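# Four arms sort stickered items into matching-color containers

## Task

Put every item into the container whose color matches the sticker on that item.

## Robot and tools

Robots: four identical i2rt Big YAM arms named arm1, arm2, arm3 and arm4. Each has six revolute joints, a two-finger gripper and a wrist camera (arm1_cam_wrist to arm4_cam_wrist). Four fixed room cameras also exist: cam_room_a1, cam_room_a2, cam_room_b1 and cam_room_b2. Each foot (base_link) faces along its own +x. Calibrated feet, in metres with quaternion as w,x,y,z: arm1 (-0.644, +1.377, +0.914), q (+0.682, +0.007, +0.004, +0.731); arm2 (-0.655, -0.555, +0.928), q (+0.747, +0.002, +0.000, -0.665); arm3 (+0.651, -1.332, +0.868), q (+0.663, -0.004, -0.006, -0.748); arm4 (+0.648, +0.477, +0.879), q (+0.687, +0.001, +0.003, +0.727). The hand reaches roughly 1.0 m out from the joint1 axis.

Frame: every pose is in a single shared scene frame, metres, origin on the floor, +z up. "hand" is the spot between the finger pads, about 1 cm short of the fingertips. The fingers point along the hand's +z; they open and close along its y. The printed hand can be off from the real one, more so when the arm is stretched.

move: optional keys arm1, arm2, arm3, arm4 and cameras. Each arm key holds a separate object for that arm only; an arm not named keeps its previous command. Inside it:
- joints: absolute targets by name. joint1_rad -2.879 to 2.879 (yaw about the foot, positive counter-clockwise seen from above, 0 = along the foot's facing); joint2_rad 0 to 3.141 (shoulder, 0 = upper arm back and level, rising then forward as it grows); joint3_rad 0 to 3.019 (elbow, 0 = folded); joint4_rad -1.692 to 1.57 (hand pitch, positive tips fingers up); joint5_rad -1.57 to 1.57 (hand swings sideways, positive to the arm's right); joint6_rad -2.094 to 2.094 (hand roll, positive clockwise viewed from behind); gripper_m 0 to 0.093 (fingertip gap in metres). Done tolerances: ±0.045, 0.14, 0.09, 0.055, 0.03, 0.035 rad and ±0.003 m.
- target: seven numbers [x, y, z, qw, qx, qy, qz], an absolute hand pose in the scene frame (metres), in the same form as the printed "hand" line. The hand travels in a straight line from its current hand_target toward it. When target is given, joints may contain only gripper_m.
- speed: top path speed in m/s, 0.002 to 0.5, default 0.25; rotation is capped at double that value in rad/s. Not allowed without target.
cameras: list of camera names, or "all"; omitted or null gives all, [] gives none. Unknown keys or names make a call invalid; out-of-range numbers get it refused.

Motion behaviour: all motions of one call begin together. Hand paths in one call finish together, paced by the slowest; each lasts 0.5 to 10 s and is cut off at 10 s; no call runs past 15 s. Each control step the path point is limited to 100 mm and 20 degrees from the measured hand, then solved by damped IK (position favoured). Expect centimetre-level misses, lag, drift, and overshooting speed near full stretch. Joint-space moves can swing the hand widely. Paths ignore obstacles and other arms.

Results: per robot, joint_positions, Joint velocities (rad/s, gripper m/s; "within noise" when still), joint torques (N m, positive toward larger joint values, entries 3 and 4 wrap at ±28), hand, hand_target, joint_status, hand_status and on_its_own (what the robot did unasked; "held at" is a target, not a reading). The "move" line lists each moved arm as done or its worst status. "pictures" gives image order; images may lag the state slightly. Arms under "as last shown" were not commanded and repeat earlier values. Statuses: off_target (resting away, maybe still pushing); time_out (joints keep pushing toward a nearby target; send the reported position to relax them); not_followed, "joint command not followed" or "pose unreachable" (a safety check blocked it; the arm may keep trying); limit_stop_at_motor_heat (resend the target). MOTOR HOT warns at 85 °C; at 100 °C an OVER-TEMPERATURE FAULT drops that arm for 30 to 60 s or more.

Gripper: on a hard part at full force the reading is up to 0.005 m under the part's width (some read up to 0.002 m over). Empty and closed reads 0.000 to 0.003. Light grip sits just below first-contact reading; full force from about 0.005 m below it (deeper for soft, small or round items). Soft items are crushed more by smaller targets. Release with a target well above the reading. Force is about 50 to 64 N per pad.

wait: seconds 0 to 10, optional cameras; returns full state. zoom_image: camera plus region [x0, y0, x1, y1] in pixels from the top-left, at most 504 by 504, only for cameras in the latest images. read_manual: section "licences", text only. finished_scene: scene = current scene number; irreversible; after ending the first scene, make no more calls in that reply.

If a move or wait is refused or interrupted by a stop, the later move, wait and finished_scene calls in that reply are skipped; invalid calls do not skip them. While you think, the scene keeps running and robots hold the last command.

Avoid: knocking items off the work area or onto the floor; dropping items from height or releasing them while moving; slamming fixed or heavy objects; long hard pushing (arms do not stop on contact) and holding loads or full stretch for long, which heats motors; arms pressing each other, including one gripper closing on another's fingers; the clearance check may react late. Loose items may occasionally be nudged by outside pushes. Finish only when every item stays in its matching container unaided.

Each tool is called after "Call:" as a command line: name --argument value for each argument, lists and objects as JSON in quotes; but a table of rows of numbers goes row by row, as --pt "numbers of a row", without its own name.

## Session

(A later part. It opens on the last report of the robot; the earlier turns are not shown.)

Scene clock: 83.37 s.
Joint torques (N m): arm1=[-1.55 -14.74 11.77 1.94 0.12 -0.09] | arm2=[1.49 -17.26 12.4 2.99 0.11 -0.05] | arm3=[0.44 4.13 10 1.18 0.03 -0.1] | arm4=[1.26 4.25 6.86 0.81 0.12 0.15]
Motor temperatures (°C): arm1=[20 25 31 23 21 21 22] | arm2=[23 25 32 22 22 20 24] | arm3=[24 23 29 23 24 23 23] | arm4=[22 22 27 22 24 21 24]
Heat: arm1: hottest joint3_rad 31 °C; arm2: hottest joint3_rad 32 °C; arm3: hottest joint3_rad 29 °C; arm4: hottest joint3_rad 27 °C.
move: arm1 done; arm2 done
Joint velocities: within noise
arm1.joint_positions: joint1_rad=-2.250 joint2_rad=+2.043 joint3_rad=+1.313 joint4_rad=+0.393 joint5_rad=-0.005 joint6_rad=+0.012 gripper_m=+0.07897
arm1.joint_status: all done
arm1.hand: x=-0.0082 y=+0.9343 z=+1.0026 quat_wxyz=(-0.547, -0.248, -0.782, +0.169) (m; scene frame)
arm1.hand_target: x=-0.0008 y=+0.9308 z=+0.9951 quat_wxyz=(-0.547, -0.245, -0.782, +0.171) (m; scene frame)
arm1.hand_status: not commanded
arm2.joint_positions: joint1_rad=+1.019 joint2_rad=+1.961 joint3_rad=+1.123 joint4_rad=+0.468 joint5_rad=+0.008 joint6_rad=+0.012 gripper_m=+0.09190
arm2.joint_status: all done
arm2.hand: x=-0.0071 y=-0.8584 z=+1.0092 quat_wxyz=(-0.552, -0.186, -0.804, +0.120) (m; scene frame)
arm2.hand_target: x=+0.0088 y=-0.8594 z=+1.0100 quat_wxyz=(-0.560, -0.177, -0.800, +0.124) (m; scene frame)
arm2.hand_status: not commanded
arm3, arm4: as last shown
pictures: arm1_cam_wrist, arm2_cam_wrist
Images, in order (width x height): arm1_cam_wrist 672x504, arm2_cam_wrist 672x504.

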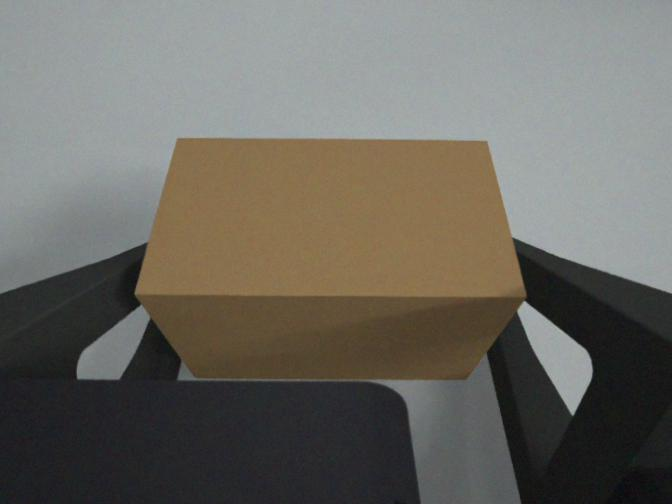

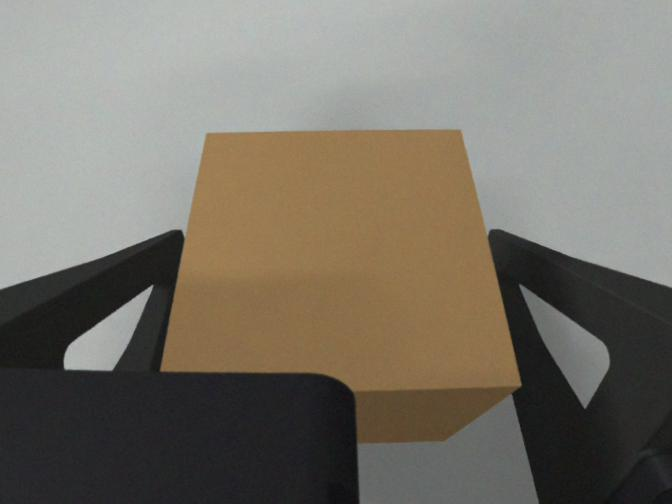

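Call:
move --arm1 '{"joints":{"gripper_m":0.093}}' --cameras '[]'

Call:
move --arm1 '{"target":[-0.357,1.177,1.2,0.547,0.245,0.782,-0.1715],"speed":0.3}' --arm2 '{"target":[-0.338,-0.703,1.2,0.560,0.1773,0.7995,-0.1241],"speed":0.3}' --arm4 '{"target":[0.361,0.678,1.2,0.1725,-0.7813,0.2463,0.547],"speed":0.3}' --arm3 '{"target":[0.368,-1.126,1.2,0.1241,-0.7998,0.1773,0.56],"speed":0.3}' --cameras '["arm1_cam_wrist","arm2_cam_wrist"]'

Call:
move --arm4 '{"target":[0.105,0.85,1.09,0.1725,-0.7813,0.2463,0.547],"speed":0.3}' --arm3 '{"target":[0.115,-0.915,1.09,0.1241,-0.7998,0.1773,0.56],"speed":0.3}' --cameras '["arm3_cam_wrist","arm4_cam_wrist"]'

Scene clock: 91.40 s.
Joint torques (N m): arm1=[-1.26 -14.8 11.67 1.89 -0.03 -0.01] | arm2=[1.44 -17.32 12.4 3 0.11 -0.05] | arm3=[0.5 4.19 10 1.17 0.02 -0.1] | arm4=[1.08 4.01 6.93 0.69 0.08 0.15]
Motor temperatures (°C): arm1=[20 25 31 23 21 21 22] | arm2=[23 26 32 22 22 20 23] | arm3=[24 23 29 23 24 23 23] | arm4=[22 22 27 22 24 21 24]
Heat: arm1: hottest joint3_rad 31 °C; arm2: hottest joint3_rad 32 °C; arm3: hottest joint3_rad 29 °C; arm4: hottest joint3_rad 27 °C.
move: arm1 done
Joint velocities: within noise
arm1.joint_positions: joint1_rad=-2.250 joint2_rad=+2.043 joint3_rad=+1.313 joint4_rad=+0.393 joint5_rad=-0.002 joint6_rad=+0.012 gripper_m=+0.09292
arm1.joint_status: all done
arm1.hand: x=-0.0089 y=+0.9334 z=+1.0026 quat_wxyz=(-0.546, -0.249, -0.781, +0.171) (m; scene frame)
arm1.hand_target: x=-0.0010 y=+0.9306 z=+0.9951 quat_wxyz=(-0.547, -0.245, -0.782, +0.171) (m; scene frame)
arm1.hand_status: not commanded
arm2, arm3: as last shown
arm4.joint_positions: joint1_rad=+0.906 joint2_rad=+0.527 joint3_rad=+1.396 joint4_rad=-1.587 joint5_rad=-0.001 joint6_rad=-0.012 gripper_m=+0.09402
arm4.joint_status: not commanded
arm4.hand: x=+0.5175 y=+0.5720 z=+1.3877 quat_wxyz=(-0.124, +0.870, -0.268, -0.396) (m; scene frame)
arm4.hand_target: x=+0.5184 y=+0.5707 z=+1.3866 quat_wxyz=(-0.119, +0.871, -0.273, -0.391) (m; scene frame)
arm4.hand_status: not commanded
pictures: none
No camera images: "cameras" was empty.

Scene clock: 93.77 s.
Joint torques (N m): arm1=[-2.96 2.32 12.78 1.47 -0.03 -0.03] | arm2=[1.44 -1.14 11.37 1.96 0.05 -0.04] | arm3=[0.21 -1.38 10.09 2.5 -0.19 -0.12] | arm4=[1.38 -0.97 10.19 2.02 0.18 0.16]
Motor temperatures (°C): arm1=[20 25 31 23 21 21 22] | arm2=[23 26 32 22 22 20 23] | arm3=[24 23 29 23 24 23 23] | arm4=[22 22 27 22 24 21 24]
Heat: arm1: hottest joint3_rad 31 °C; arm2: hottest joint3_rad 32 °C; arm3: hottest joint3_rad 29 °C; arm4: hottest joint3_rad 27 °C.
move: arm1 done; arm2 off_target; arm3 done; arm4 done
Joint velocities: within noise
arm1.joint_positions: joint1_rad=-2.250 joint2_rad=+0.522 joint3_rad=+0.504 joint4_rad=-0.306 joint5_rad=-0.014 joint6_rad=+0.009 gripper_m=+0.09293
arm1.joint_status: not commanded
arm1.hand: x=-0.3558 y=+1.1806 z=+1.2012 quat_wxyz=(-0.553, -0.243, -0.779, +0.168) (m; scene frame)
arm1.hand_target: x=-0.3571 y=+1.1770 z=+1.1999 quat_wxyz=(-0.547, -0.245, -0.782, +0.172) (m; scene frame)
arm1.hand_status: done (0.004 m and 0.8 deg from the pose sent, 0.469 m and 0.4 deg at the start)
arm2.joint_positions: joint1_rad=+1.019 joint2_rad=+0.548 joint3_rad=+0.485 joint4_rad=-0.252 joint5_rad=+0.008 joint6_rad=+0.011 gripper_m=+0.09191
arm2.joint_status: not commanded
arm2.hand: x=-0.3380 y=-0.7057 z=+1.2131 quat_wxyz=(-0.574, -0.182, -0.788, +0.125) (m; scene frame)
arm2.hand_target: x=-0.3382 y=-0.7030 z=+1.2000 quat_wxyz=(-0.560, -0.177, -0.800, +0.124) (m; scene frame)
arm2.hand_status: off_target (0.013 m and 2.1 deg from the pose sent, 0.412 m and 1.5 deg at the start)
arm3.joint_positions: joint1_rad=-2.206 joint2_rad=+0.564 joint3_rad=+0.643 joint4_rad=-0.458 joint5_rad=-0.307 joint6_rad=-0.120 gripper_m=+0.09402
arm3.joint_status: not commanded
arm3.hand: x=+0.3661 y=-1.1307 z=+1.1962 quat_wxyz=(+0.115, -0.805, +0.178, +0.554) (m; scene frame)
arm3.hand_target: x=+0.3680 y=-1.1261 z=+1.2001 quat_wxyz=(+0.124, -0.800, +0.177, +0.560) (m; scene frame)
arm3.hand_status: done (0.006 m and 1.4 deg from the pose sent, 0.244 m and 25.5 deg at the start)
arm4.joint_positions: joint1_rad=+0.909 joint2_rad=+0.556 joint3_rad=+0.595 joint4_rad=-0.418 joint5_rad=+0.011 joint6_rad=-0.012 gripper_m=+0.09402
arm4.joint_status: not commanded
arm4.hand: x=+0.3643 y=+0.6784 z=+1.1910 quat_wxyz=(-0.173, +0.790, -0.246, -0.535) (m; scene frame)
arm4.hand_target: x=+0.3613 y=+0.6779 z=+1.2001 quat_wxyz=(-0.172, +0.781, -0.246, -0.547) (m; scene frame)
arm4.hand_status: done (0.010 m and 1.7 deg from the pose sent, 0.266 m and 21.0 deg at the start)
pictures: arm1_cam_wrist, arm2_cam_wrist
Images, in order (width x height): arm1_cam_wrist 672x504, arm2_cam_wrist 672x504.

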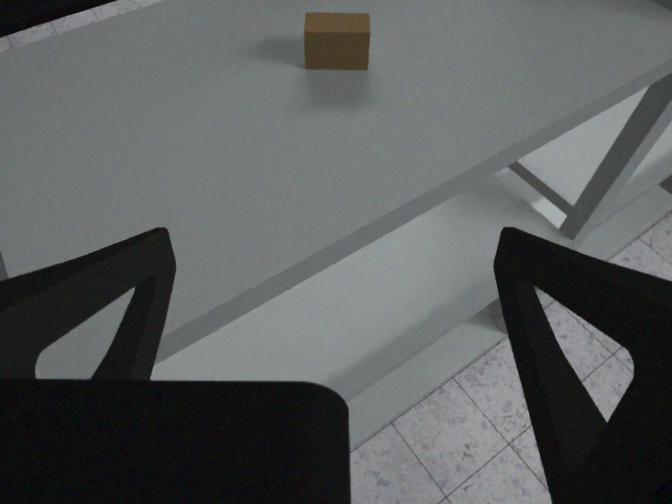

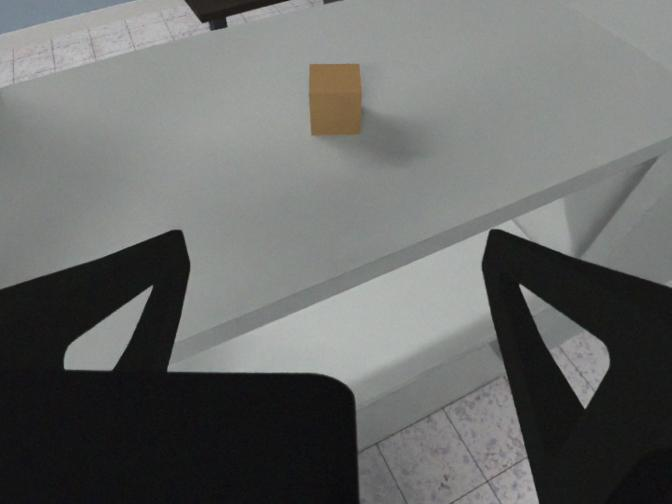

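Scene clock: 95.63 s.
Joint torques (N m): arm1=[-2.9 1.73 12.75 1.57 -0.11 -0.03] | arm2=[1.38 -1.26 11.37 1.96 0.05 -0.05] | arm3=[2.37 -16.85 12.89 2.47 -0.01 0.02] | arm4=[1.49 -15.44 11.44 2.1 0.2 0.16]
Motor temperatures (°C): arm1=[20 25 31 23 21 21 22] | arm2=[23 26 32 22 22 20 23] | arm3=[24 23 29 23 24 23 23] | arm4=[22 22 27 22 24 21 24]
Heat: arm1: hottest joint3_rad 31 °C; arm2: hottest joint3_rad 32 °C; arm3: hottest joint3_rad 29 °C; arm4: hottest joint3_rad 27 °C.
move: arm3 off_target; arm4 off_target
Joint velocities: within noise
arm1, arm2: as last shown
arm3.joint_positions: joint1_rad=-2.190 joint2_rad=+1.639 joint3_rad=+1.066 joint4_rad=+0.150 joint5_rad=-0.270 joint6_rad=-0.117 gripper_m=+0.09402
arm3.joint_status: not commanded
arm3.hand: x=+0.1349 y=-0.9200 z=+1.0580 quat_wxyz=(+0.115, -0.816, +0.189, +0.534) (m; scene frame)
arm3.hand_target: x=+0.1169 y=-0.9165 z=+1.0904 quat_wxyz=(+0.124, -0.800, +0.177, +0.560) (m; scene frame)
arm3.hand_status: off_target (0.038 m and 3.9 deg from the pose sent, 0.348 m and 1.4 deg at the start)
arm4.joint_positions: joint1_rad=+0.912 joint2_rad=+1.606 joint3_rad=+0.979 joint4_rad=+0.214 joint5_rad=+0.014 joint6_rad=-0.012 gripper_m=+0.09402
arm4.joint_status: not commanded
arm4.hand: x=+0.1233 y=+0.8427 z=+1.0630 quat_wxyz=(-0.169, +0.799, -0.249, -0.521) (m; scene frame)
arm4.hand_target: x=+0.1067 y=+0.8487 z=+1.0904 quat_wxyz=(-0.172, +0.781, -0.246, -0.547) (m; scene frame)
arm4.hand_status: off_target (0.033 m and 3.6 deg from the pose sent, 0.327 m and 1.7 deg at the start)
pictures: arm3_cam_wrist, arm4_cam_wrist
Images, in order (width x height): arm3_cam_wrist 672x504, arm4_cam_wrist 672x504.

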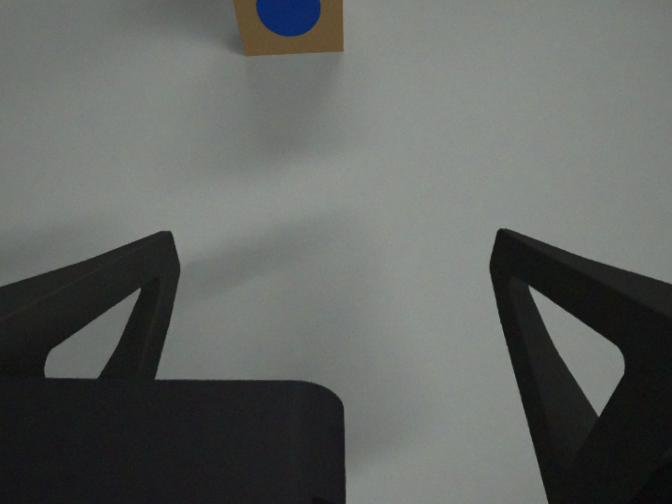

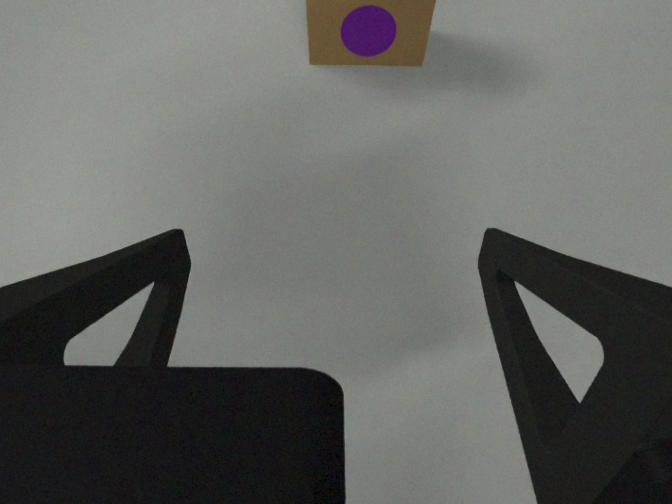

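Call:
move --arm4 '{"target":[-0.012,0.965,1.042,0.1725,-0.7813,0.2463,0.547],"speed":0.2}' --arm3 '{"target":[-0.030,-0.865,1.045,0.1241,-0.7998,0.1773,0.56],"speed":0.2}' --cameras '["arm3_cam_wrist","arm4_cam_wrist"]'

Scene clock: 103.37 s.
Joint torques (N m): arm1=[-2.67 2.14 12.72 1.39 -0.04 -0.11] | arm2=[1.2 -1.26 11.36 1.96 0.05 -0.06] | arm3=[2.26 -21.66 13.45 1.47 0.04 0.03] | arm4=[0.79 -21.89 12.1 0.99 -0.07 0.03]
Motor temperatures (°C): arm1=[20 25 32 23 21 21 22] | arm2=[23 25 32 22 22 20 23] | arm3=[24 24 30 23 24 23 23] | arm4=[22 22 28 22 24 21 24]
Heat: arm1: hottest joint3_rad 32 °C; arm2: hottest joint3_rad 32 °C; arm3: hottest joint3_rad 30 °C; arm4: hottest joint3_rad 28 °C.
move: arm3 off_target; arm4 off_target
Joint velocities: within noise
arm1, arm2: as last shown
arm3.joint_positions: joint1_rad=-2.097 joint2_rad=+2.014 joint3_rad=+1.509 joint4_rad=+0.125 joint5_rad=-0.187 joint6_rad=-0.086 gripper_m=+0.09402
arm3.joint_status: not commanded
arm3.hand: x=-0.0127 y=-0.8680 z=+1.0280 quat_wxyz=(+0.123, -0.808, +0.181, +0.547) (m; scene frame)
arm3.hand_target: x=-0.0286 y=-0.8659 z=+1.0452 quat_wxyz=(+0.124, -0.800, +0.177, +0.560) (m; scene frame)
arm3.hand_status: off_target (0.024 m and 1.8 deg from the pose sent, 0.174 m and 3.9 deg at the start)
arm4.joint_positions: joint1_rad=+0.878 joint2_rad=+2.021 joint3_rad=+1.475 joint4_rad=+0.181 joint5_rad=-0.022 joint6_rad=-0.012 gripper_m=+0.09402
arm4.joint_status: not commanded
arm4.hand: x=-0.0017 y=+0.9537 z=+1.0353 quat_wxyz=(-0.170, +0.785, -0.248, -0.542) (m; scene frame)
arm4.hand_target: x=-0.0110 y=+0.9644 z=+1.0419 quat_wxyz=(-0.173, +0.781, -0.246, -0.547) (m; scene frame)
arm4.hand_status: off_target (0.017 m and 0.8 deg from the pose sent, 0.184 m and 3.6 deg at the start)
pictures: arm3_cam_wrist, arm4_cam_wrist
Images, in order (width x height): arm3_cam_wrist 672x504, arm4_cam_wrist 672x504.

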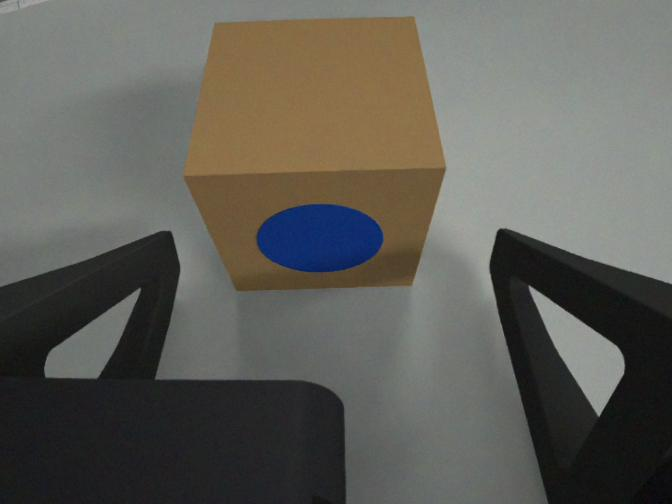

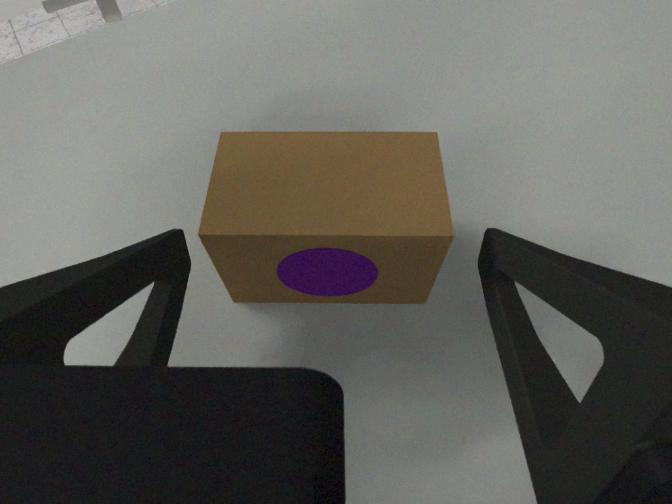

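Call:
move --arm4 '{"target":[-0.037,0.979,1.032,0.1725,-0.7813,0.2463,0.547],"speed":0.12}' --arm3 '{"target":[-0.0586,-0.856,1.037,0.1241,-0.7998,0.1773,0.56],"speed":0.12}' --cameras '["arm3_cam_wrist","arm4_cam_wrist"]'

Call:
move --arm4 '{"joints":{"gripper_m":0.055}}' --arm3 '{"joints":{"gripper_m":0.04}}' --cameras '["arm3_cam_wrist","arm4_cam_wrist"]'

Scene clock: 112.57 s.
Joint torques (N m): arm1=[-2.67 2.55 12.71 1.29 -0.06 -0.07] | arm2=[1.26 -1.2 11.34 1.95 0.04 -0.05] | arm3=[2.26 -22.89 13.59 1.5 -0.03 0.03] | arm4=[0.91 -22.42 12.38 1.06 0.13 0.03]
Motor temperatures (°C): arm1=[20 24 33 23 21 21 22] | arm2=[23 25 32 22 22 20 23] | arm3=[24 25 31 23 24 23 23] | arm4=[22 22 30 22 24 21 24]
Heat: arm1: hottest joint3_rad 33 °C; arm2: hottest joint3_rad 32 °C; arm3: hottest joint3_rad 31 °C; arm4: hottest joint3_rad 30 °C.
move: arm3 off_target; arm4 off_target
Joint velocities: within noise
arm1, arm2: as last shown
arm1.hand_target: x=-0.3570 y=+1.1771 z=+1.1999 quat_wxyz=(-0.547, -0.245, -0.782, +0.171) (m; scene frame)
arm3.joint_positions: joint1_rad=-2.086 joint2_rad=+2.086 joint3_rad=+1.618 joint4_rad=+0.095 joint5_rad=-0.172 joint6_rad=-0.082 gripper_m=+0.09402
arm3.joint_status: not commanded
arm3.hand: x=-0.0401 y=-0.8561 z=+1.0249 quat_wxyz=(+0.125, -0.806, +0.182, +0.549) (m; scene frame)
arm3.hand_target: x=-0.0572 y=-0.8570 z=+1.0372 quat_wxyz=(+0.124, -0.800, +0.177, +0.560) (m; scene frame)
arm3.hand_status: off_target (0.022 m and 1.5 deg from the pose sent, 0.048 m and 1.8 deg at the start)
arm4.joint_positions: joint1_rad=+0.878 joint2_rad=+2.095 joint3_rad=+1.578 joint4_rad=+0.153 joint5_rad=-0.022 joint6_rad=-0.012 gripper_m=+0.09402
arm4.joint_status: not commanded
arm4.hand: x=-0.0246 y=+0.9705 z=+1.0277 quat_wxyz=(-0.170, +0.785, -0.248, -0.542) (m; scene frame)
arm4.hand_target: x=-0.0361 y=+0.9783 z=+1.0320 quat_wxyz=(-0.172, +0.781, -0.246, -0.547) (m; scene frame)
arm4.hand_status: off_target (0.016 m and 0.8 deg from the pose sent, 0.043 m and 0.8 deg at the start)
pictures: arm3_cam_wrist, arm4_cam_wrist
Images, in order (width x height): arm3_cam_wrist 672x504, arm4_cam_wrist 672x504.

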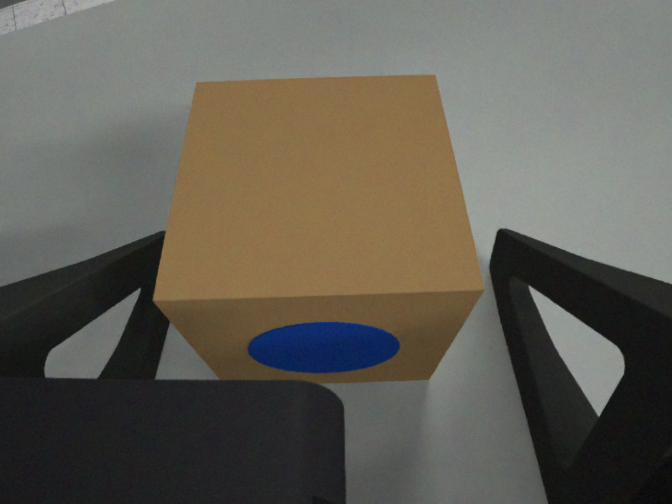

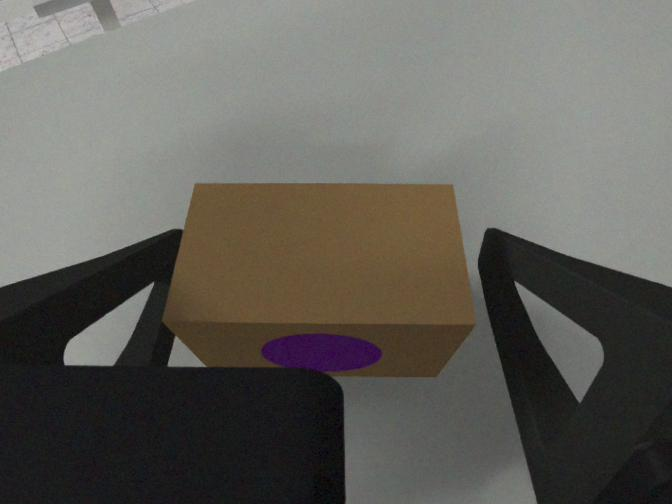

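Scene clock: 113.17 s.
Joint torques (N m): arm1=[-3.6 2.43 12.71 1.52 -0.05 -0.04] | arm2=[1.2 -1.14 11.36 1.96 0.07 -0.05] | arm3=[2.49 -22.83 13.61 1.46 -0.04 0.02] | arm4=[1.26 -22.53 12.37 0.99 0.13 0.01]
Motor temperatures (°C): arm1=[20 24 33 23 21 21 22] | arm2=[23 25 32 22 22 20 23] | arm3=[24 25 31 23 24 23 23] | arm4=[22 22 30 22 24 21 24]
Heat: arm1: hottest joint3_rad 33 °C; arm2: hottest joint3_rad 32 °C; arm3: hottest joint3_rad 31 °C; arm4: hottest joint3_rad 30 °C.
move: arm3 off_target; arm4 off_target
Joint velocities: within noise
arm1, arm2: as last shown
arm3.joint_positions: joint1_rad=-2.085 joint2_rad=+2.086 joint3_rad=+1.618 joint4_rad=+0.095 joint5_rad=-0.172 joint6_rad=-0.082 gripper_m=+0.05323
arm3.joint_status: gripper_m off_target (ended at +0.05325, target +0.04000)
arm3.hand: x=-0.0403 y=-0.8563 z=+1.0249 quat_wxyz=(+0.125, -0.806, +0.182, +0.549) (m; scene frame)
arm3.hand_target: x=-0.0573 y=-0.8570 z=+1.0372 quat_wxyz=(+0.124, -0.800, +0.177, +0.560) (m; scene frame)
arm3.hand_status: not commanded
arm4.joint_positions: joint1_rad=+0.878 joint2_rad=+2.095 joint3_rad=+1.578 joint4_rad=+0.153 joint5_rad=-0.022 joint6_rad=-0.012 gripper_m=+0.06941
arm4.joint_status: gripper_m off_target (ended at +0.06943, target +0.05500)
arm4.hand: x=-0.0246 y=+0.9705 z=+1.0277 quat_wxyz=(-0.170, +0.785, -0.248, -0.542) (m; scene frame)
arm4.hand_target: x=-0.0361 y=+0.9783 z=+1.0320 quat_wxyz=(-0.172, +0.781, -0.246, -0.547) (m; scene frame)
arm4.hand_status: not commanded
pictures: arm3_cam_wrist, arm4_cam_wrist
Images, in order (width x height): arm3_cam_wrist 672x504, arm4_cam_wrist 672x504.

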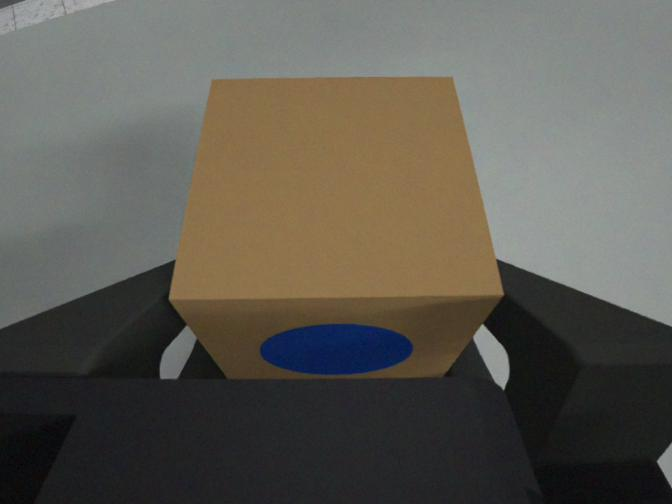

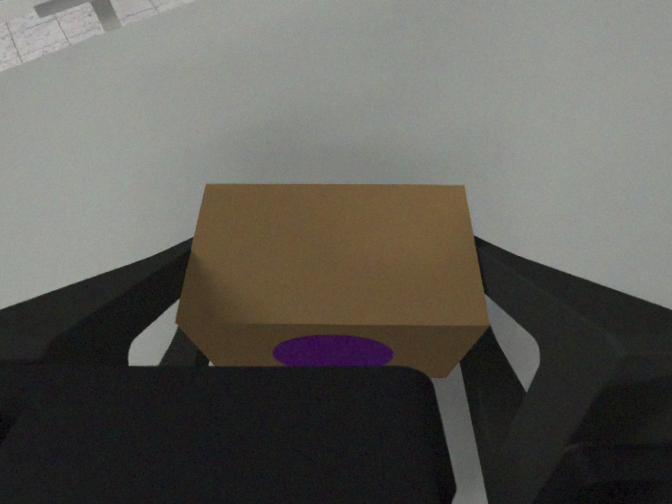

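Call:
move --arm4 '{"target":[0.01,0.94,1.13,0.1725,-0.7813,0.2463,0.547],"speed":0.25}' --arm3 '{"target":[0.0,-0.88,1.13,0.1241,-0.7998,0.1773,0.56],"speed":0.25}' --cameras '["arm3_cam_wrist","arm4_cam_wrist"]'

Call:
move --arm4 '{"target":[0.361,0.678,1.22,0.1725,-0.7813,0.2463,0.547],"speed":0.35}' --arm3 '{"target":[0.368,-1.126,1.22,0.1241,-0.7998,0.1773,0.56],"speed":0.35}' --cameras '["arm3_cam_wrist","arm4_cam_wrist"]'

Scene clock: 136.57 s.
Joint torques (N m): arm1=[-2.84 2.2 12.75 1.5 -0.01 -0.08] | arm2=[1.26 -1.14 11.37 1.98 0.05 -0.04] | arm3=[0.73 -20.89 9.63 1.69 -0.14 -0.07] | arm4=[1.49 -21.54 9.35 1.17 0.22 0.04]
Motor temperatures (°C): arm1=[20 24 35 23 21 21 21] | arm2=[23 25 32 22 22 20 23] | arm3=[24 25 32 23 24 23 24] | arm4=[22 24 35 22 24 21 25]
Heat: arm1: hottest joint3_rad 35 °C; arm2: hottest joint3_rad 32 °C; arm3: hottest joint3_rad 32 °C; arm4: hottest joint3_rad 35 °C.
move: arm3 off_target; arm4 off_target
Joint velocities: within noise
arm1, arm2: as last shown
arm1.hand_target: x=-0.3570 y=+1.1770 z=+1.1999 quat_wxyz=(-0.547, -0.245, -0.782, +0.171) (m; scene frame)
arm3.joint_positions: joint1_rad=-2.085 joint2_rad=+1.853 joint3_rad=+1.546 joint4_rad=-0.026 joint5_rad=-0.189 joint6_rad=-0.082 gripper_m=+0.05321
arm3.joint_status: not commanded
arm3.hand: x=-0.0029 y=-0.8862 z=+1.1405 quat_wxyz=(+0.125, -0.796, +0.173, +0.566) (m; scene frame)
arm3.hand_target: x=+0.0001 y=-0.8802 z=+1.1298 quat_wxyz=(+0.124, -0.800, +0.177, +0.560) (m; scene frame)
arm3.hand_status: off_target (0.012 m and 1.0 deg from the pose sent, 0.115 m and 1.6 deg at the start)
arm4.joint_positions: joint1_rad=+0.878 joint2_rad=+1.858 joint3_rad=+1.500 joint4_rad=+0.026 joint5_rad=-0.018 joint6_rad=-0.012 gripper_m=+0.06941
arm4.joint_status: not commanded
arm4.hand: x=+0.0147 y=+0.9432 z=+1.1406 quat_wxyz=(-0.176, +0.775, -0.246, -0.554) (m; scene frame)
arm4.hand_target: x=+0.0102 y=+0.9398 z=+1.1301 quat_wxyz=(-0.173, +0.781, -0.246, -0.547) (m; scene frame)
arm4.hand_status: off_target (0.012 m and 1.2 deg from the pose sent, 0.112 m and 0.8 deg at the start)
pictures: arm3_cam_wrist, arm4_cam_wrist
Images, in order (width x height): arm3_cam_wrist 672x504, arm4_cam_wrist 672x504.

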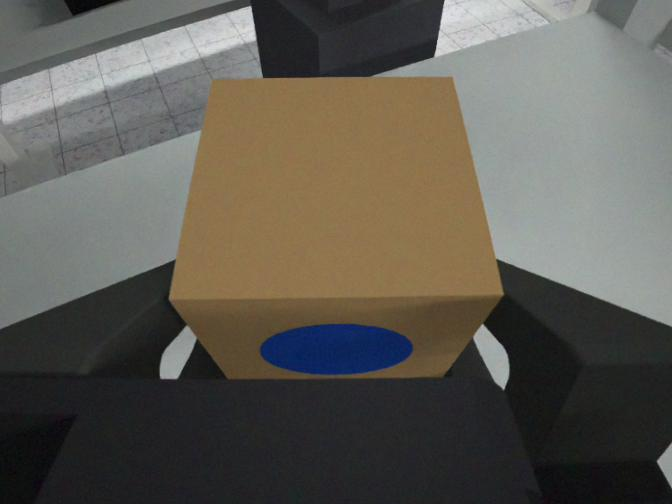

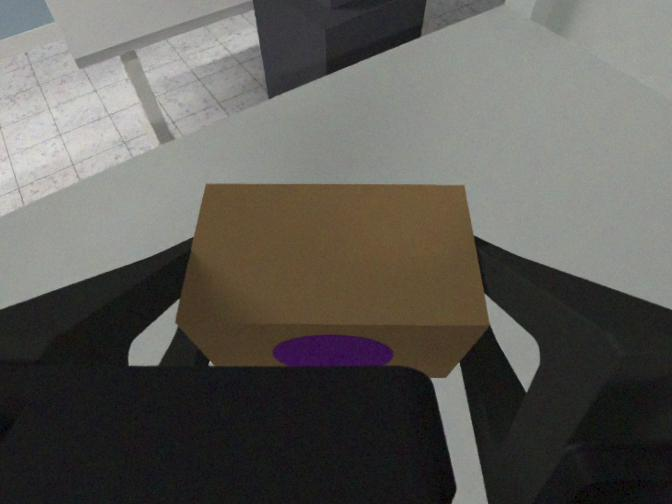

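Scene clock: 138.67 s.
Joint torques (N m): arm1=[-2.61 2.02 12.74 1.44 -0.09 -0.05] | arm2=[1.32 -1.08 11.37 1.94 0.05 -0.05] | arm3=[0.38 -1.14 9.94 1.66 -0.18 -0.13] | arm4=[1.49 -0.67 9.95 1.13 0.22 0.16]
Motor temperatures (°C): arm1=[20 24 35 23 21 21 21] | arm2=[23 25 32 22 22 20 23] | arm3=[24 25 32 23 24 23 24] | arm4=[22 24 35 22 24 21 26]
Heat: arm1: hottest joint3_rad 35 °C; arm2: hottest joint3_rad 32 °C; arm3: hottest joint3_rad 32 °C; arm4: hottest joint3_rad 35 °C.
move: arm3 done; arm4 done
Joint velocities: within noise
arm1, arm2: as last shown
arm3.joint_positions: joint1_rad=-2.207 joint2_rad=+0.567 joint3_rad=+0.701 joint4_rad=-0.484 joint5_rad=-0.307 joint6_rad=-0.119 gripper_m=+0.05321
arm3.joint_status: not commanded
arm3.hand: x=+0.3655 y=-1.1293 z=+1.2244 quat_wxyz=(+0.121, -0.798, +0.174, +0.565) (m; scene frame)
arm3.hand_target: x=+0.3680 y=-1.1261 z=+1.2202 quat_wxyz=(+0.124, -0.800, +0.177, +0.560) (m; scene frame)
arm3.hand_status: done (0.006 m and 0.7 deg from the pose sent, 0.449 m and 1.0 deg at the start)
arm4.joint_positions: joint1_rad=+0.911 joint2_rad=+0.555 joint3_rad=+0.653 joint4_rad=-0.435 joint5_rad=+0.012 joint6_rad=-0.012 gripper_m=+0.06941
arm4.joint_status: not commanded
arm4.hand: x=+0.3627 y=+0.6793 z=+1.2227 quat_wxyz=(-0.178, +0.778, -0.243, -0.551) (m; scene frame)
arm4.hand_target: x=+0.3610 y=+0.6780 z=+1.2200 quat_wxyz=(-0.172, +0.781, -0.246, -0.547) (m; scene frame)
arm4.hand_status: done (0.003 m and 0.9 deg from the pose sent, 0.443 m and 1.2 deg at the start)
pictures: arm3_cam_wrist, arm4_cam_wrist
Images, in order (width x height): arm3_cam_wrist 672x504, arm4_cam_wrist 672x504.

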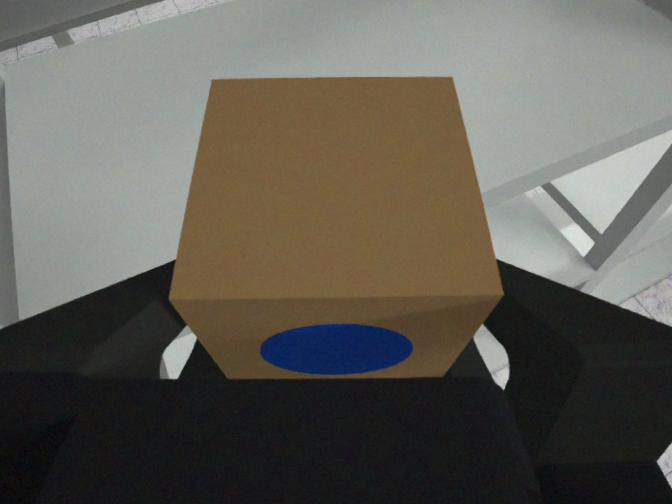

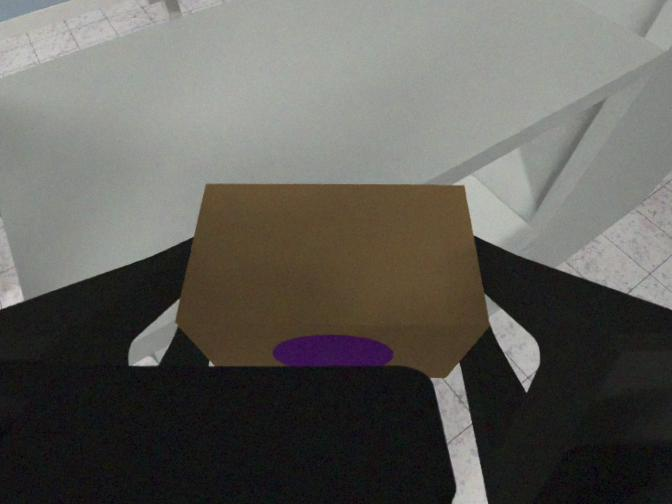

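Call:
move --arm4 '{"joints":{"joint2_rad":0.53,"joint3_rad":1.3,"joint4_rad":-1.5,"joint5_rad":0,"joint6_rad":0}}' --arm3 '{"joints":{"joint2_rad":0.53,"joint3_rad":1.3,"joint4_rad":-1.5,"joint5_rad":0,"joint6_rad":0}}' --cameras '[]'

Call:
move --arm4 '{"joints":{"joint1_rad":-1.1}}' --arm3 '{"joints":{"joint1_rad":0.98}}' --cameras '[]'

Call:
move --arm4 '{"target":[1.06,0.74,1.0,0,0,1,0],"speed":0.4}' --arm3 '{"target":[1.12,-1.76,1.0,0,0,1,0],"speed":0.4}' --cameras '["arm3_cam_wrist","arm4_cam_wrist","cam_room_a1","cam_room_a2","cam_room_b1","cam_room_b2"]'

Scene clock: 149.03 s.
Joint torques (N m): arm1=[-2.32 1.96 12.9 1.47 -0.02 -0.01] | arm2=[1.14 -1.14 11.33 1.92 0.05 -0.05] | arm3=[0.5 3.02 11.36 1.29 0.12 0.02] | arm4=[1.38 3.31 10.1 0.83 -0.08 0.16]
Motor temperatures (°C): arm1=[20 24 35 23 21 21 21] | arm2=[23 25 32 22 22 20 23] | arm3=[24 25 32 23 24 23 24] | arm4=[22 23 35 22 24 21 26]
Heat: arm1: hottest joint3_rad 35 °C; arm2: hottest joint3_rad 32 °C; arm3: hottest joint3_rad 32 °C; arm4: hottest joint3_rad 35 °C.
move: arm3 done; arm4 done
Joint velocities: within noise
arm1, arm2: as last shown
arm3.joint_positions: joint1_rad=-2.207 joint2_rad=+0.524 joint3_rad=+1.260 joint4_rad=-1.495 joint5_rad=-0.003 joint6_rad=-0.008 gripper_m=+0.05321
arm3.joint_status: all done
arm3.hand: x=+0.5118 y=-1.1942 z=+1.3301 quat_wxyz=(+0.141, -0.856, +0.338, +0.364) (m; scene frame)
arm3.hand_target: x=+0.5154 y=-1.1936 z=+1.3465 quat_wxyz=(+0.148, -0.847, +0.345, +0.375) (m; scene frame)
arm3.hand_status: not commanded
arm4.joint_positions: joint1_rad=+0.911 joint2_rad=+0.525 joint3_rad=+1.264 joint4_rad=-1.489 joint5_rad=+0.004 joint6_rad=-0.012 gripper_m=+0.06941
arm4.joint_status: all done
arm4.hand: x=+0.4926 y=+0.5888 z=+1.3466 quat_wxyz=(-0.120, +0.876, -0.269, -0.381) (m; scene frame)
arm4.hand_target: x=+0.4945 y=+0.5852 z=+1.3606 quat_wxyz=(-0.118, +0.872, -0.269, -0.392) (m; scene frame)
arm4.hand_status: not commanded
pictures: none
No camera images: "cameras" was empty.

Scene clock: 151.43 s.
Joint torques (N m): arm1=[-2.73 2.26 12.88 1.39 -0.04 -0.06] | arm2=[1.44 -1.14 11.34 1.95 0.05 -0.05] | arm3=[2.08 3.49 11.21 1.26 0.07 0.01] | arm4=[0.44 3.19 9.96 0.81 0.04 0.18]
Motor temperatures (°C): arm1=[20 24 35 23 21 21 21] | arm2=[23 25 32 22 22 20 23] | arm3=[24 25 31 23 24 23 24] | arm4=[22 23 36 22 24 21 26]
Heat: arm1: hottest joint3_rad 35 °C; arm2: hottest joint3_rad 32 °C; arm3: hottest joint3_rad 31 °C; arm4: hottest joint3_rad 36 °C.
move: arm3 done; arm4 done
Joint velocities: within noise
arm1.joint_positions: joint1_rad=-2.250 joint2_rad=+0.522 joint3_rad=+0.504 joint4_rad=-0.306 joint5_rad=-0.014 joint6_rad=+0.009 gripper_m=+0.09293
arm1.joint_status: not commanded
arm1.hand: x=-0.3558 y=+1.1806 z=+1.2012 quat_wxyz=(-0.553, -0.243, -0.779, +0.168) (m; scene frame)
arm1.hand_target: x=-0.3570 y=+1.1770 z=+1.1999 quat_wxyz=(-0.547, -0.245, -0.782, +0.171) (m; scene frame)
arm1.hand_status: not commanded
arm2.joint_positions: joint1_rad=+1.019 joint2_rad=+0.548 joint3_rad=+0.485 joint4_rad=-0.252 joint5_rad=+0.008 joint6_rad=+0.011 gripper_m=+0.09191
arm2.joint_status: not commanded
arm2.hand: x=-0.3380 y=-0.7057 z=+1.2131 quat_wxyz=(-0.574, -0.182, -0.788, +0.125) (m; scene frame)
arm2.hand_target: x=-0.3382 y=-0.7030 z=+1.2000 quat_wxyz=(-0.560, -0.177, -0.800, +0.124) (m; scene frame)
arm2.hand_status: not commanded
arm3.joint_positions: joint1_rad=+0.969 joint2_rad=+0.524 joint3_rad=+1.260 joint4_rad=-1.496 joint5_rad=-0.001 joint6_rad=-0.006 gripper_m=+0.05318
arm3.joint_status: all done
arm3.hand: x=+0.7933 y=-1.4515 z=+1.3339 quat_wxyz=(-0.372, -0.320, -0.859, +0.146) (m; scene frame)
arm3.hand_target: x=+0.7928 y=-1.4484 z=+1.3503 quat_wxyz=(-0.385, -0.315, -0.855, +0.148) (m; scene frame)
arm3.hand_status: not commanded
arm4.joint_positions: joint1_rad=-1.096 joint2_rad=+0.525 joint3_rad=+1.264 joint4_rad=-1.490 joint5_rad=+0.001 joint6_rad=-0.012 gripper_m=+0.06941
arm4.joint_status: all done
arm4.hand: x=+0.8159 y=+0.5756 z=+1.3450 quat_wxyz=(-0.383, +0.246, -0.885, -0.101) (m; scene frame)
arm4.hand_target: x=+0.8132 y=+0.5734 z=+1.3591 quat_wxyz=(-0.392, +0.238, -0.883, -0.105) (m; scene frame)
arm4.hand_status: not commanded
pictures: none
No camera images: "cameras" was empty.

Scene clock: 153.77 s.
Joint torques (N m): arm1=[-2.55 2.32 12.68 1.42 -0.02 -0.02] | arm2=[1.32 -1.2 11.36 1.96 0.05 -0.05] | arm3=[1.85 -25 12.86 -0.58 0.04 -0.15] | arm4=[0.62 -16.91 11.06 -0.28 0.02 0.18]
Motor temperatures (°C): arm1=[20 24 35 23 21 21 21] | arm2=[23 25 32 22 22 20 23] | arm3=[24 25 31 23 24 23 24] | arm4=[22 23 36 22 24 21 26]
Heat: arm1: hottest joint3_rad 35 °C; arm2: hottest joint3_rad 32 °C; arm3: hottest joint3_rad 31 °C; arm4: hottest joint3_rad 36 °C.
move: arm3 off_target; arm4 off_target
Joint velocities: within noise
arm1, arm2: as last shown
arm3.joint_positions: joint1_rad=+0.936 joint2_rad=+2.080 joint3_rad=+1.855 joint4_rad=-1.418 joint5_rad=-0.011 joint6_rad=-0.736 gripper_m=+0.05317
arm3.joint_status: not commanded
arm3.hand: x=+1.1032 y=-1.7543 z=+0.9691 quat_wxyz=(+0.022, -0.010, -0.999, -0.022) (m; scene frame)
arm3.hand_target: x=+1.1188 y=-1.7589 z=+1.0001 quat_wxyz=(+0.000, +0.000, -1.000, +0.000) (m; scene frame)
arm3.hand_status: off_target (0.036 m and 3.8 deg from the pose sent, 0.560 m and 61.5 deg at the start)
arm4.joint_positions: joint1_rad=-1.053 joint2_rad=+1.673 joint3_rad=+1.274 joint4_rad=-1.212 joint5_rad=+0.003 joint6_rad=+0.554 gripper_m=+0.06941
arm4.joint_status: not commanded
arm4.hand: x=+1.0435 y=+0.7324 z=+0.9803 quat_wxyz=(+0.019, +0.010, -1.000, +0.014) (m; scene frame)
arm4.hand_target: x=+1.0592 y=+0.7394 z=+1.0001 quat_wxyz=(+0.000, +0.000, -1.000, +0.000) (m; scene frame)
arm4.hand_status: off_target (0.027 m and 2.9 deg from the pose sent, 0.453 m and 55.6 deg at the start)
pictures: arm3_cam_wrist, arm4_cam_wrist, cam_room_a1, cam_room_a2, cam_room_b1, cam_room_b2
Images, in order (width x height): arm3_cam_wrist 672x504, arm4_cam_wrist 672x504, cam_room_a1 672x504, cam_room_a2 672x504, cam_room_b1 672x504, cam_room_b2 672x504.

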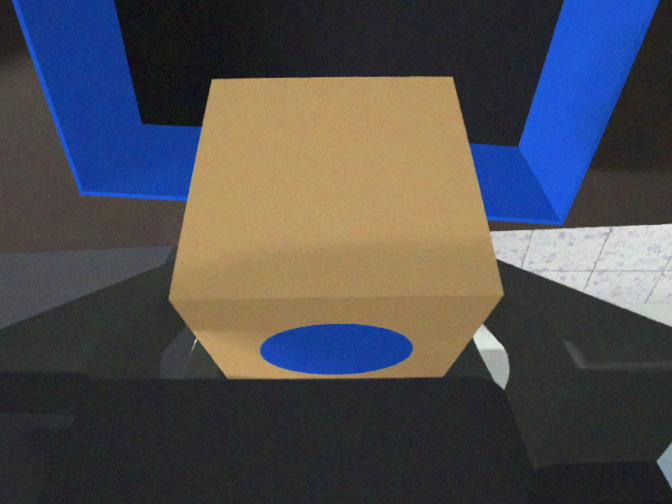

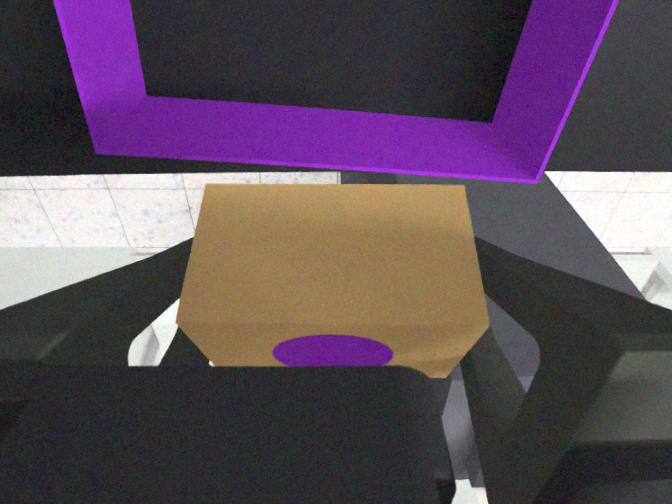

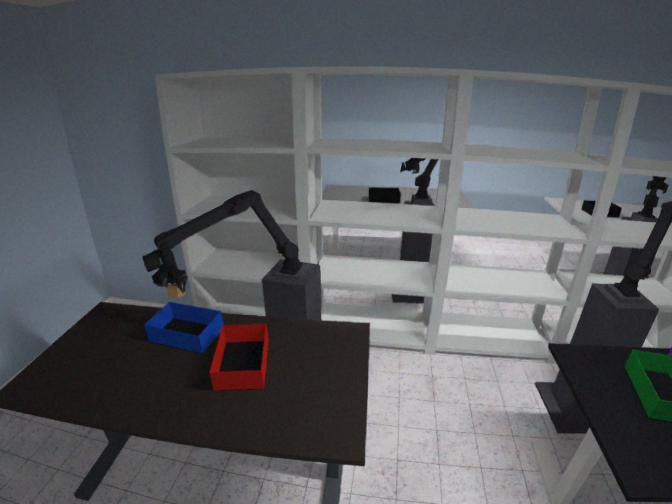

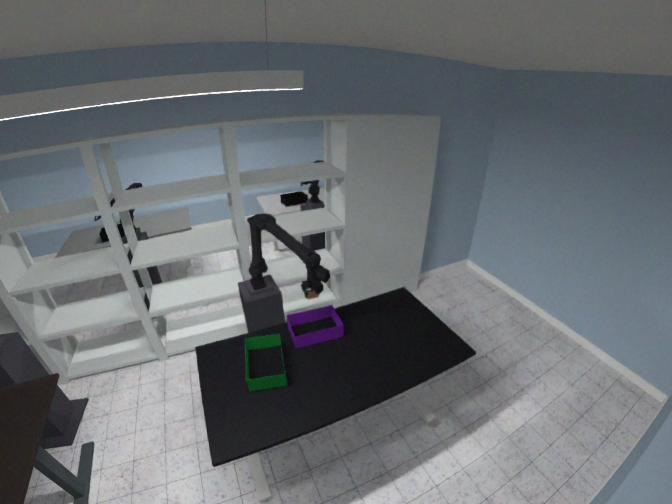

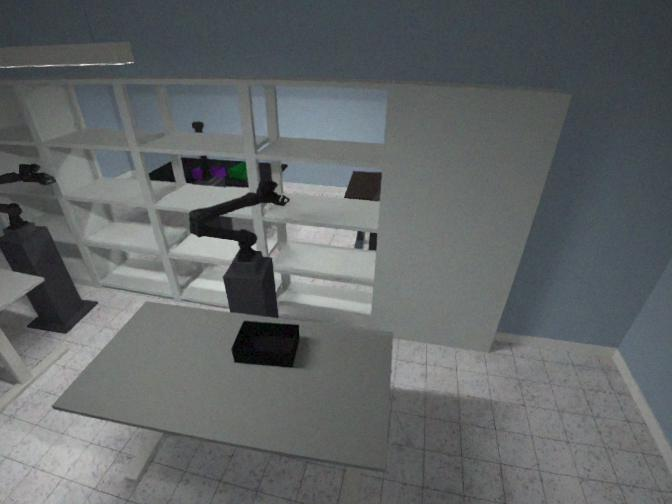

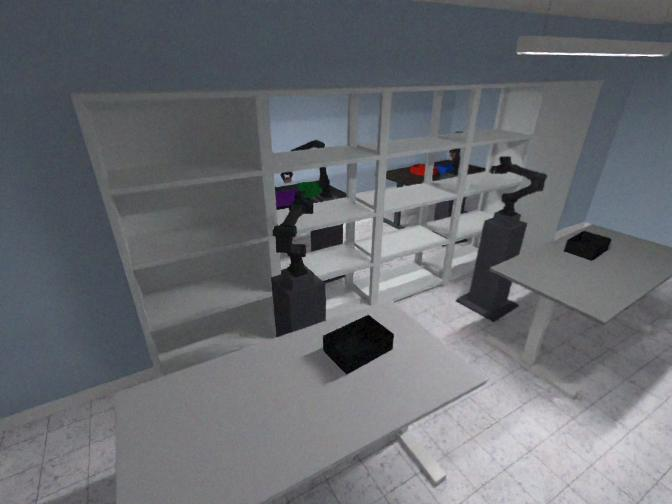

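Call:
move --arm4 '{"target":[1.08,0.747,0.81,0,0,1,0],"speed":0.25}' --arm3 '{"target":[1.118,-1.75,0.81,0,0,1,0],"speed":0.25}' --cameras '["arm3_cam_wrist","arm4_cam_wrist","cam_room_a1","cam_room_a2"]'

Scene clock: 164.20 s.
Joint torques (N m): arm1=[-2.26 2.73 12.74 1.37 -0.08 -0.03] | arm2=[1.44 -1.2 11.36 1.94 0.05 -0.05] | arm3=[2.02 -24.76 7.69 0.24 0.02 0] | arm4=[-0.03 -18.67 6.34 0.4 0.02 0.09]
Motor temperatures (°C): arm1=[20 24 35 23 21 21 21] | arm2=[23 24 32 22 22 20 23] | arm3=[24 26 31 23 24 23 24] | arm4=[22 24 36 22 24 21 26]
Heat: arm1: hottest joint3_rad 35 °C; arm2: hottest joint3_rad 32 °C; arm3: hottest joint3_rad 31 °C; arm4: hottest joint3_rad 36 °C.
move: arm3 off_target; arm4 done
Joint velocities: within noise
arm1, arm2: as last shown
arm3.joint_positions: joint1_rad=+0.946 joint2_rad=+2.235 joint3_rad=+1.656 joint4_rad=-1.023 joint5_rad=-0.011 joint6_rad=-0.736 gripper_m=+0.05317
arm3.joint_status: not commanded
arm3.hand: x=+1.1081 y=-1.7523 z=+0.8038 quat_wxyz=(+0.007, -0.005, -1.000, -0.008) (m; scene frame)
arm3.hand_target: x=+1.1180 y=-1.7499 z=+0.8101 quat_wxyz=(+0.000, +0.000, -1.000, +0.000) (m; scene frame)
arm3.hand_status: off_target (0.012 m and 1.3 deg from the pose sent, 0.160 m and 3.8 deg at the start)
arm4.joint_positions: joint1_rad=-1.061 joint2_rad=+1.981 joint3_rad=+1.199 joint4_rad=-0.799 joint5_rad=+0.003 joint6_rad=+0.554 gripper_m=+0.06941
arm4.joint_status: not commanded
arm4.hand: x=+1.0729 y=+0.7464 z=+0.8098 quat_wxyz=(+0.006, +0.006, -1.000, +0.006) (m; scene frame)
arm4.hand_target: x=+1.0800 y=+0.7469 z=+0.8101 quat_wxyz=(+0.000, +0.000, -1.000, +0.000) (m; scene frame)
arm4.hand_status: done (0.007 m and 1.2 deg from the pose sent, 0.175 m and 2.9 deg at the start)
pictures: arm3_cam_wrist, arm4_cam_wrist, cam_room_a1, cam_room_a2
Images, in order (width x height): arm3_cam_wrist 672x504, arm4_cam_wrist 672x504, cam_room_a1 672x504, cam_room_a2 672x504.

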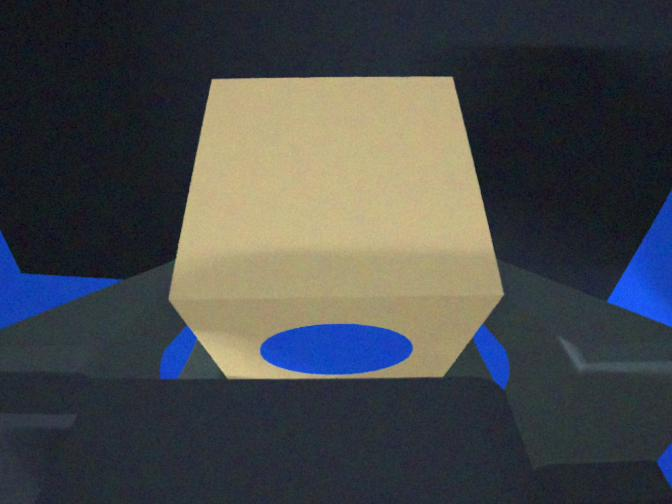

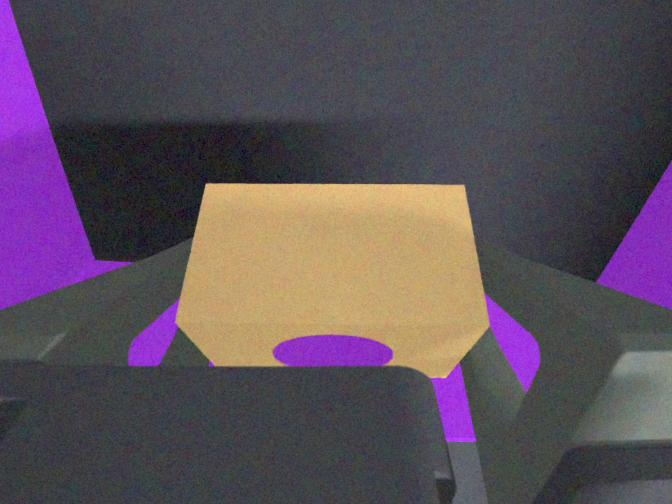

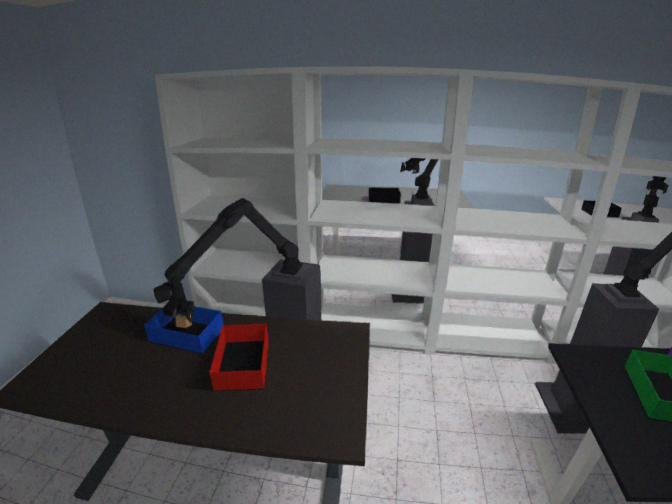

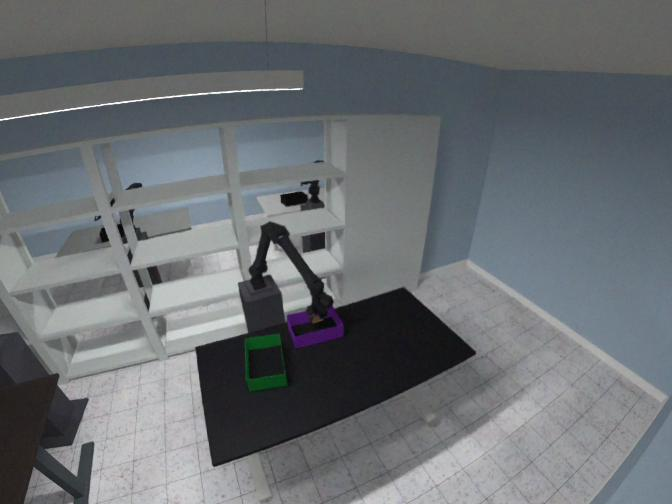

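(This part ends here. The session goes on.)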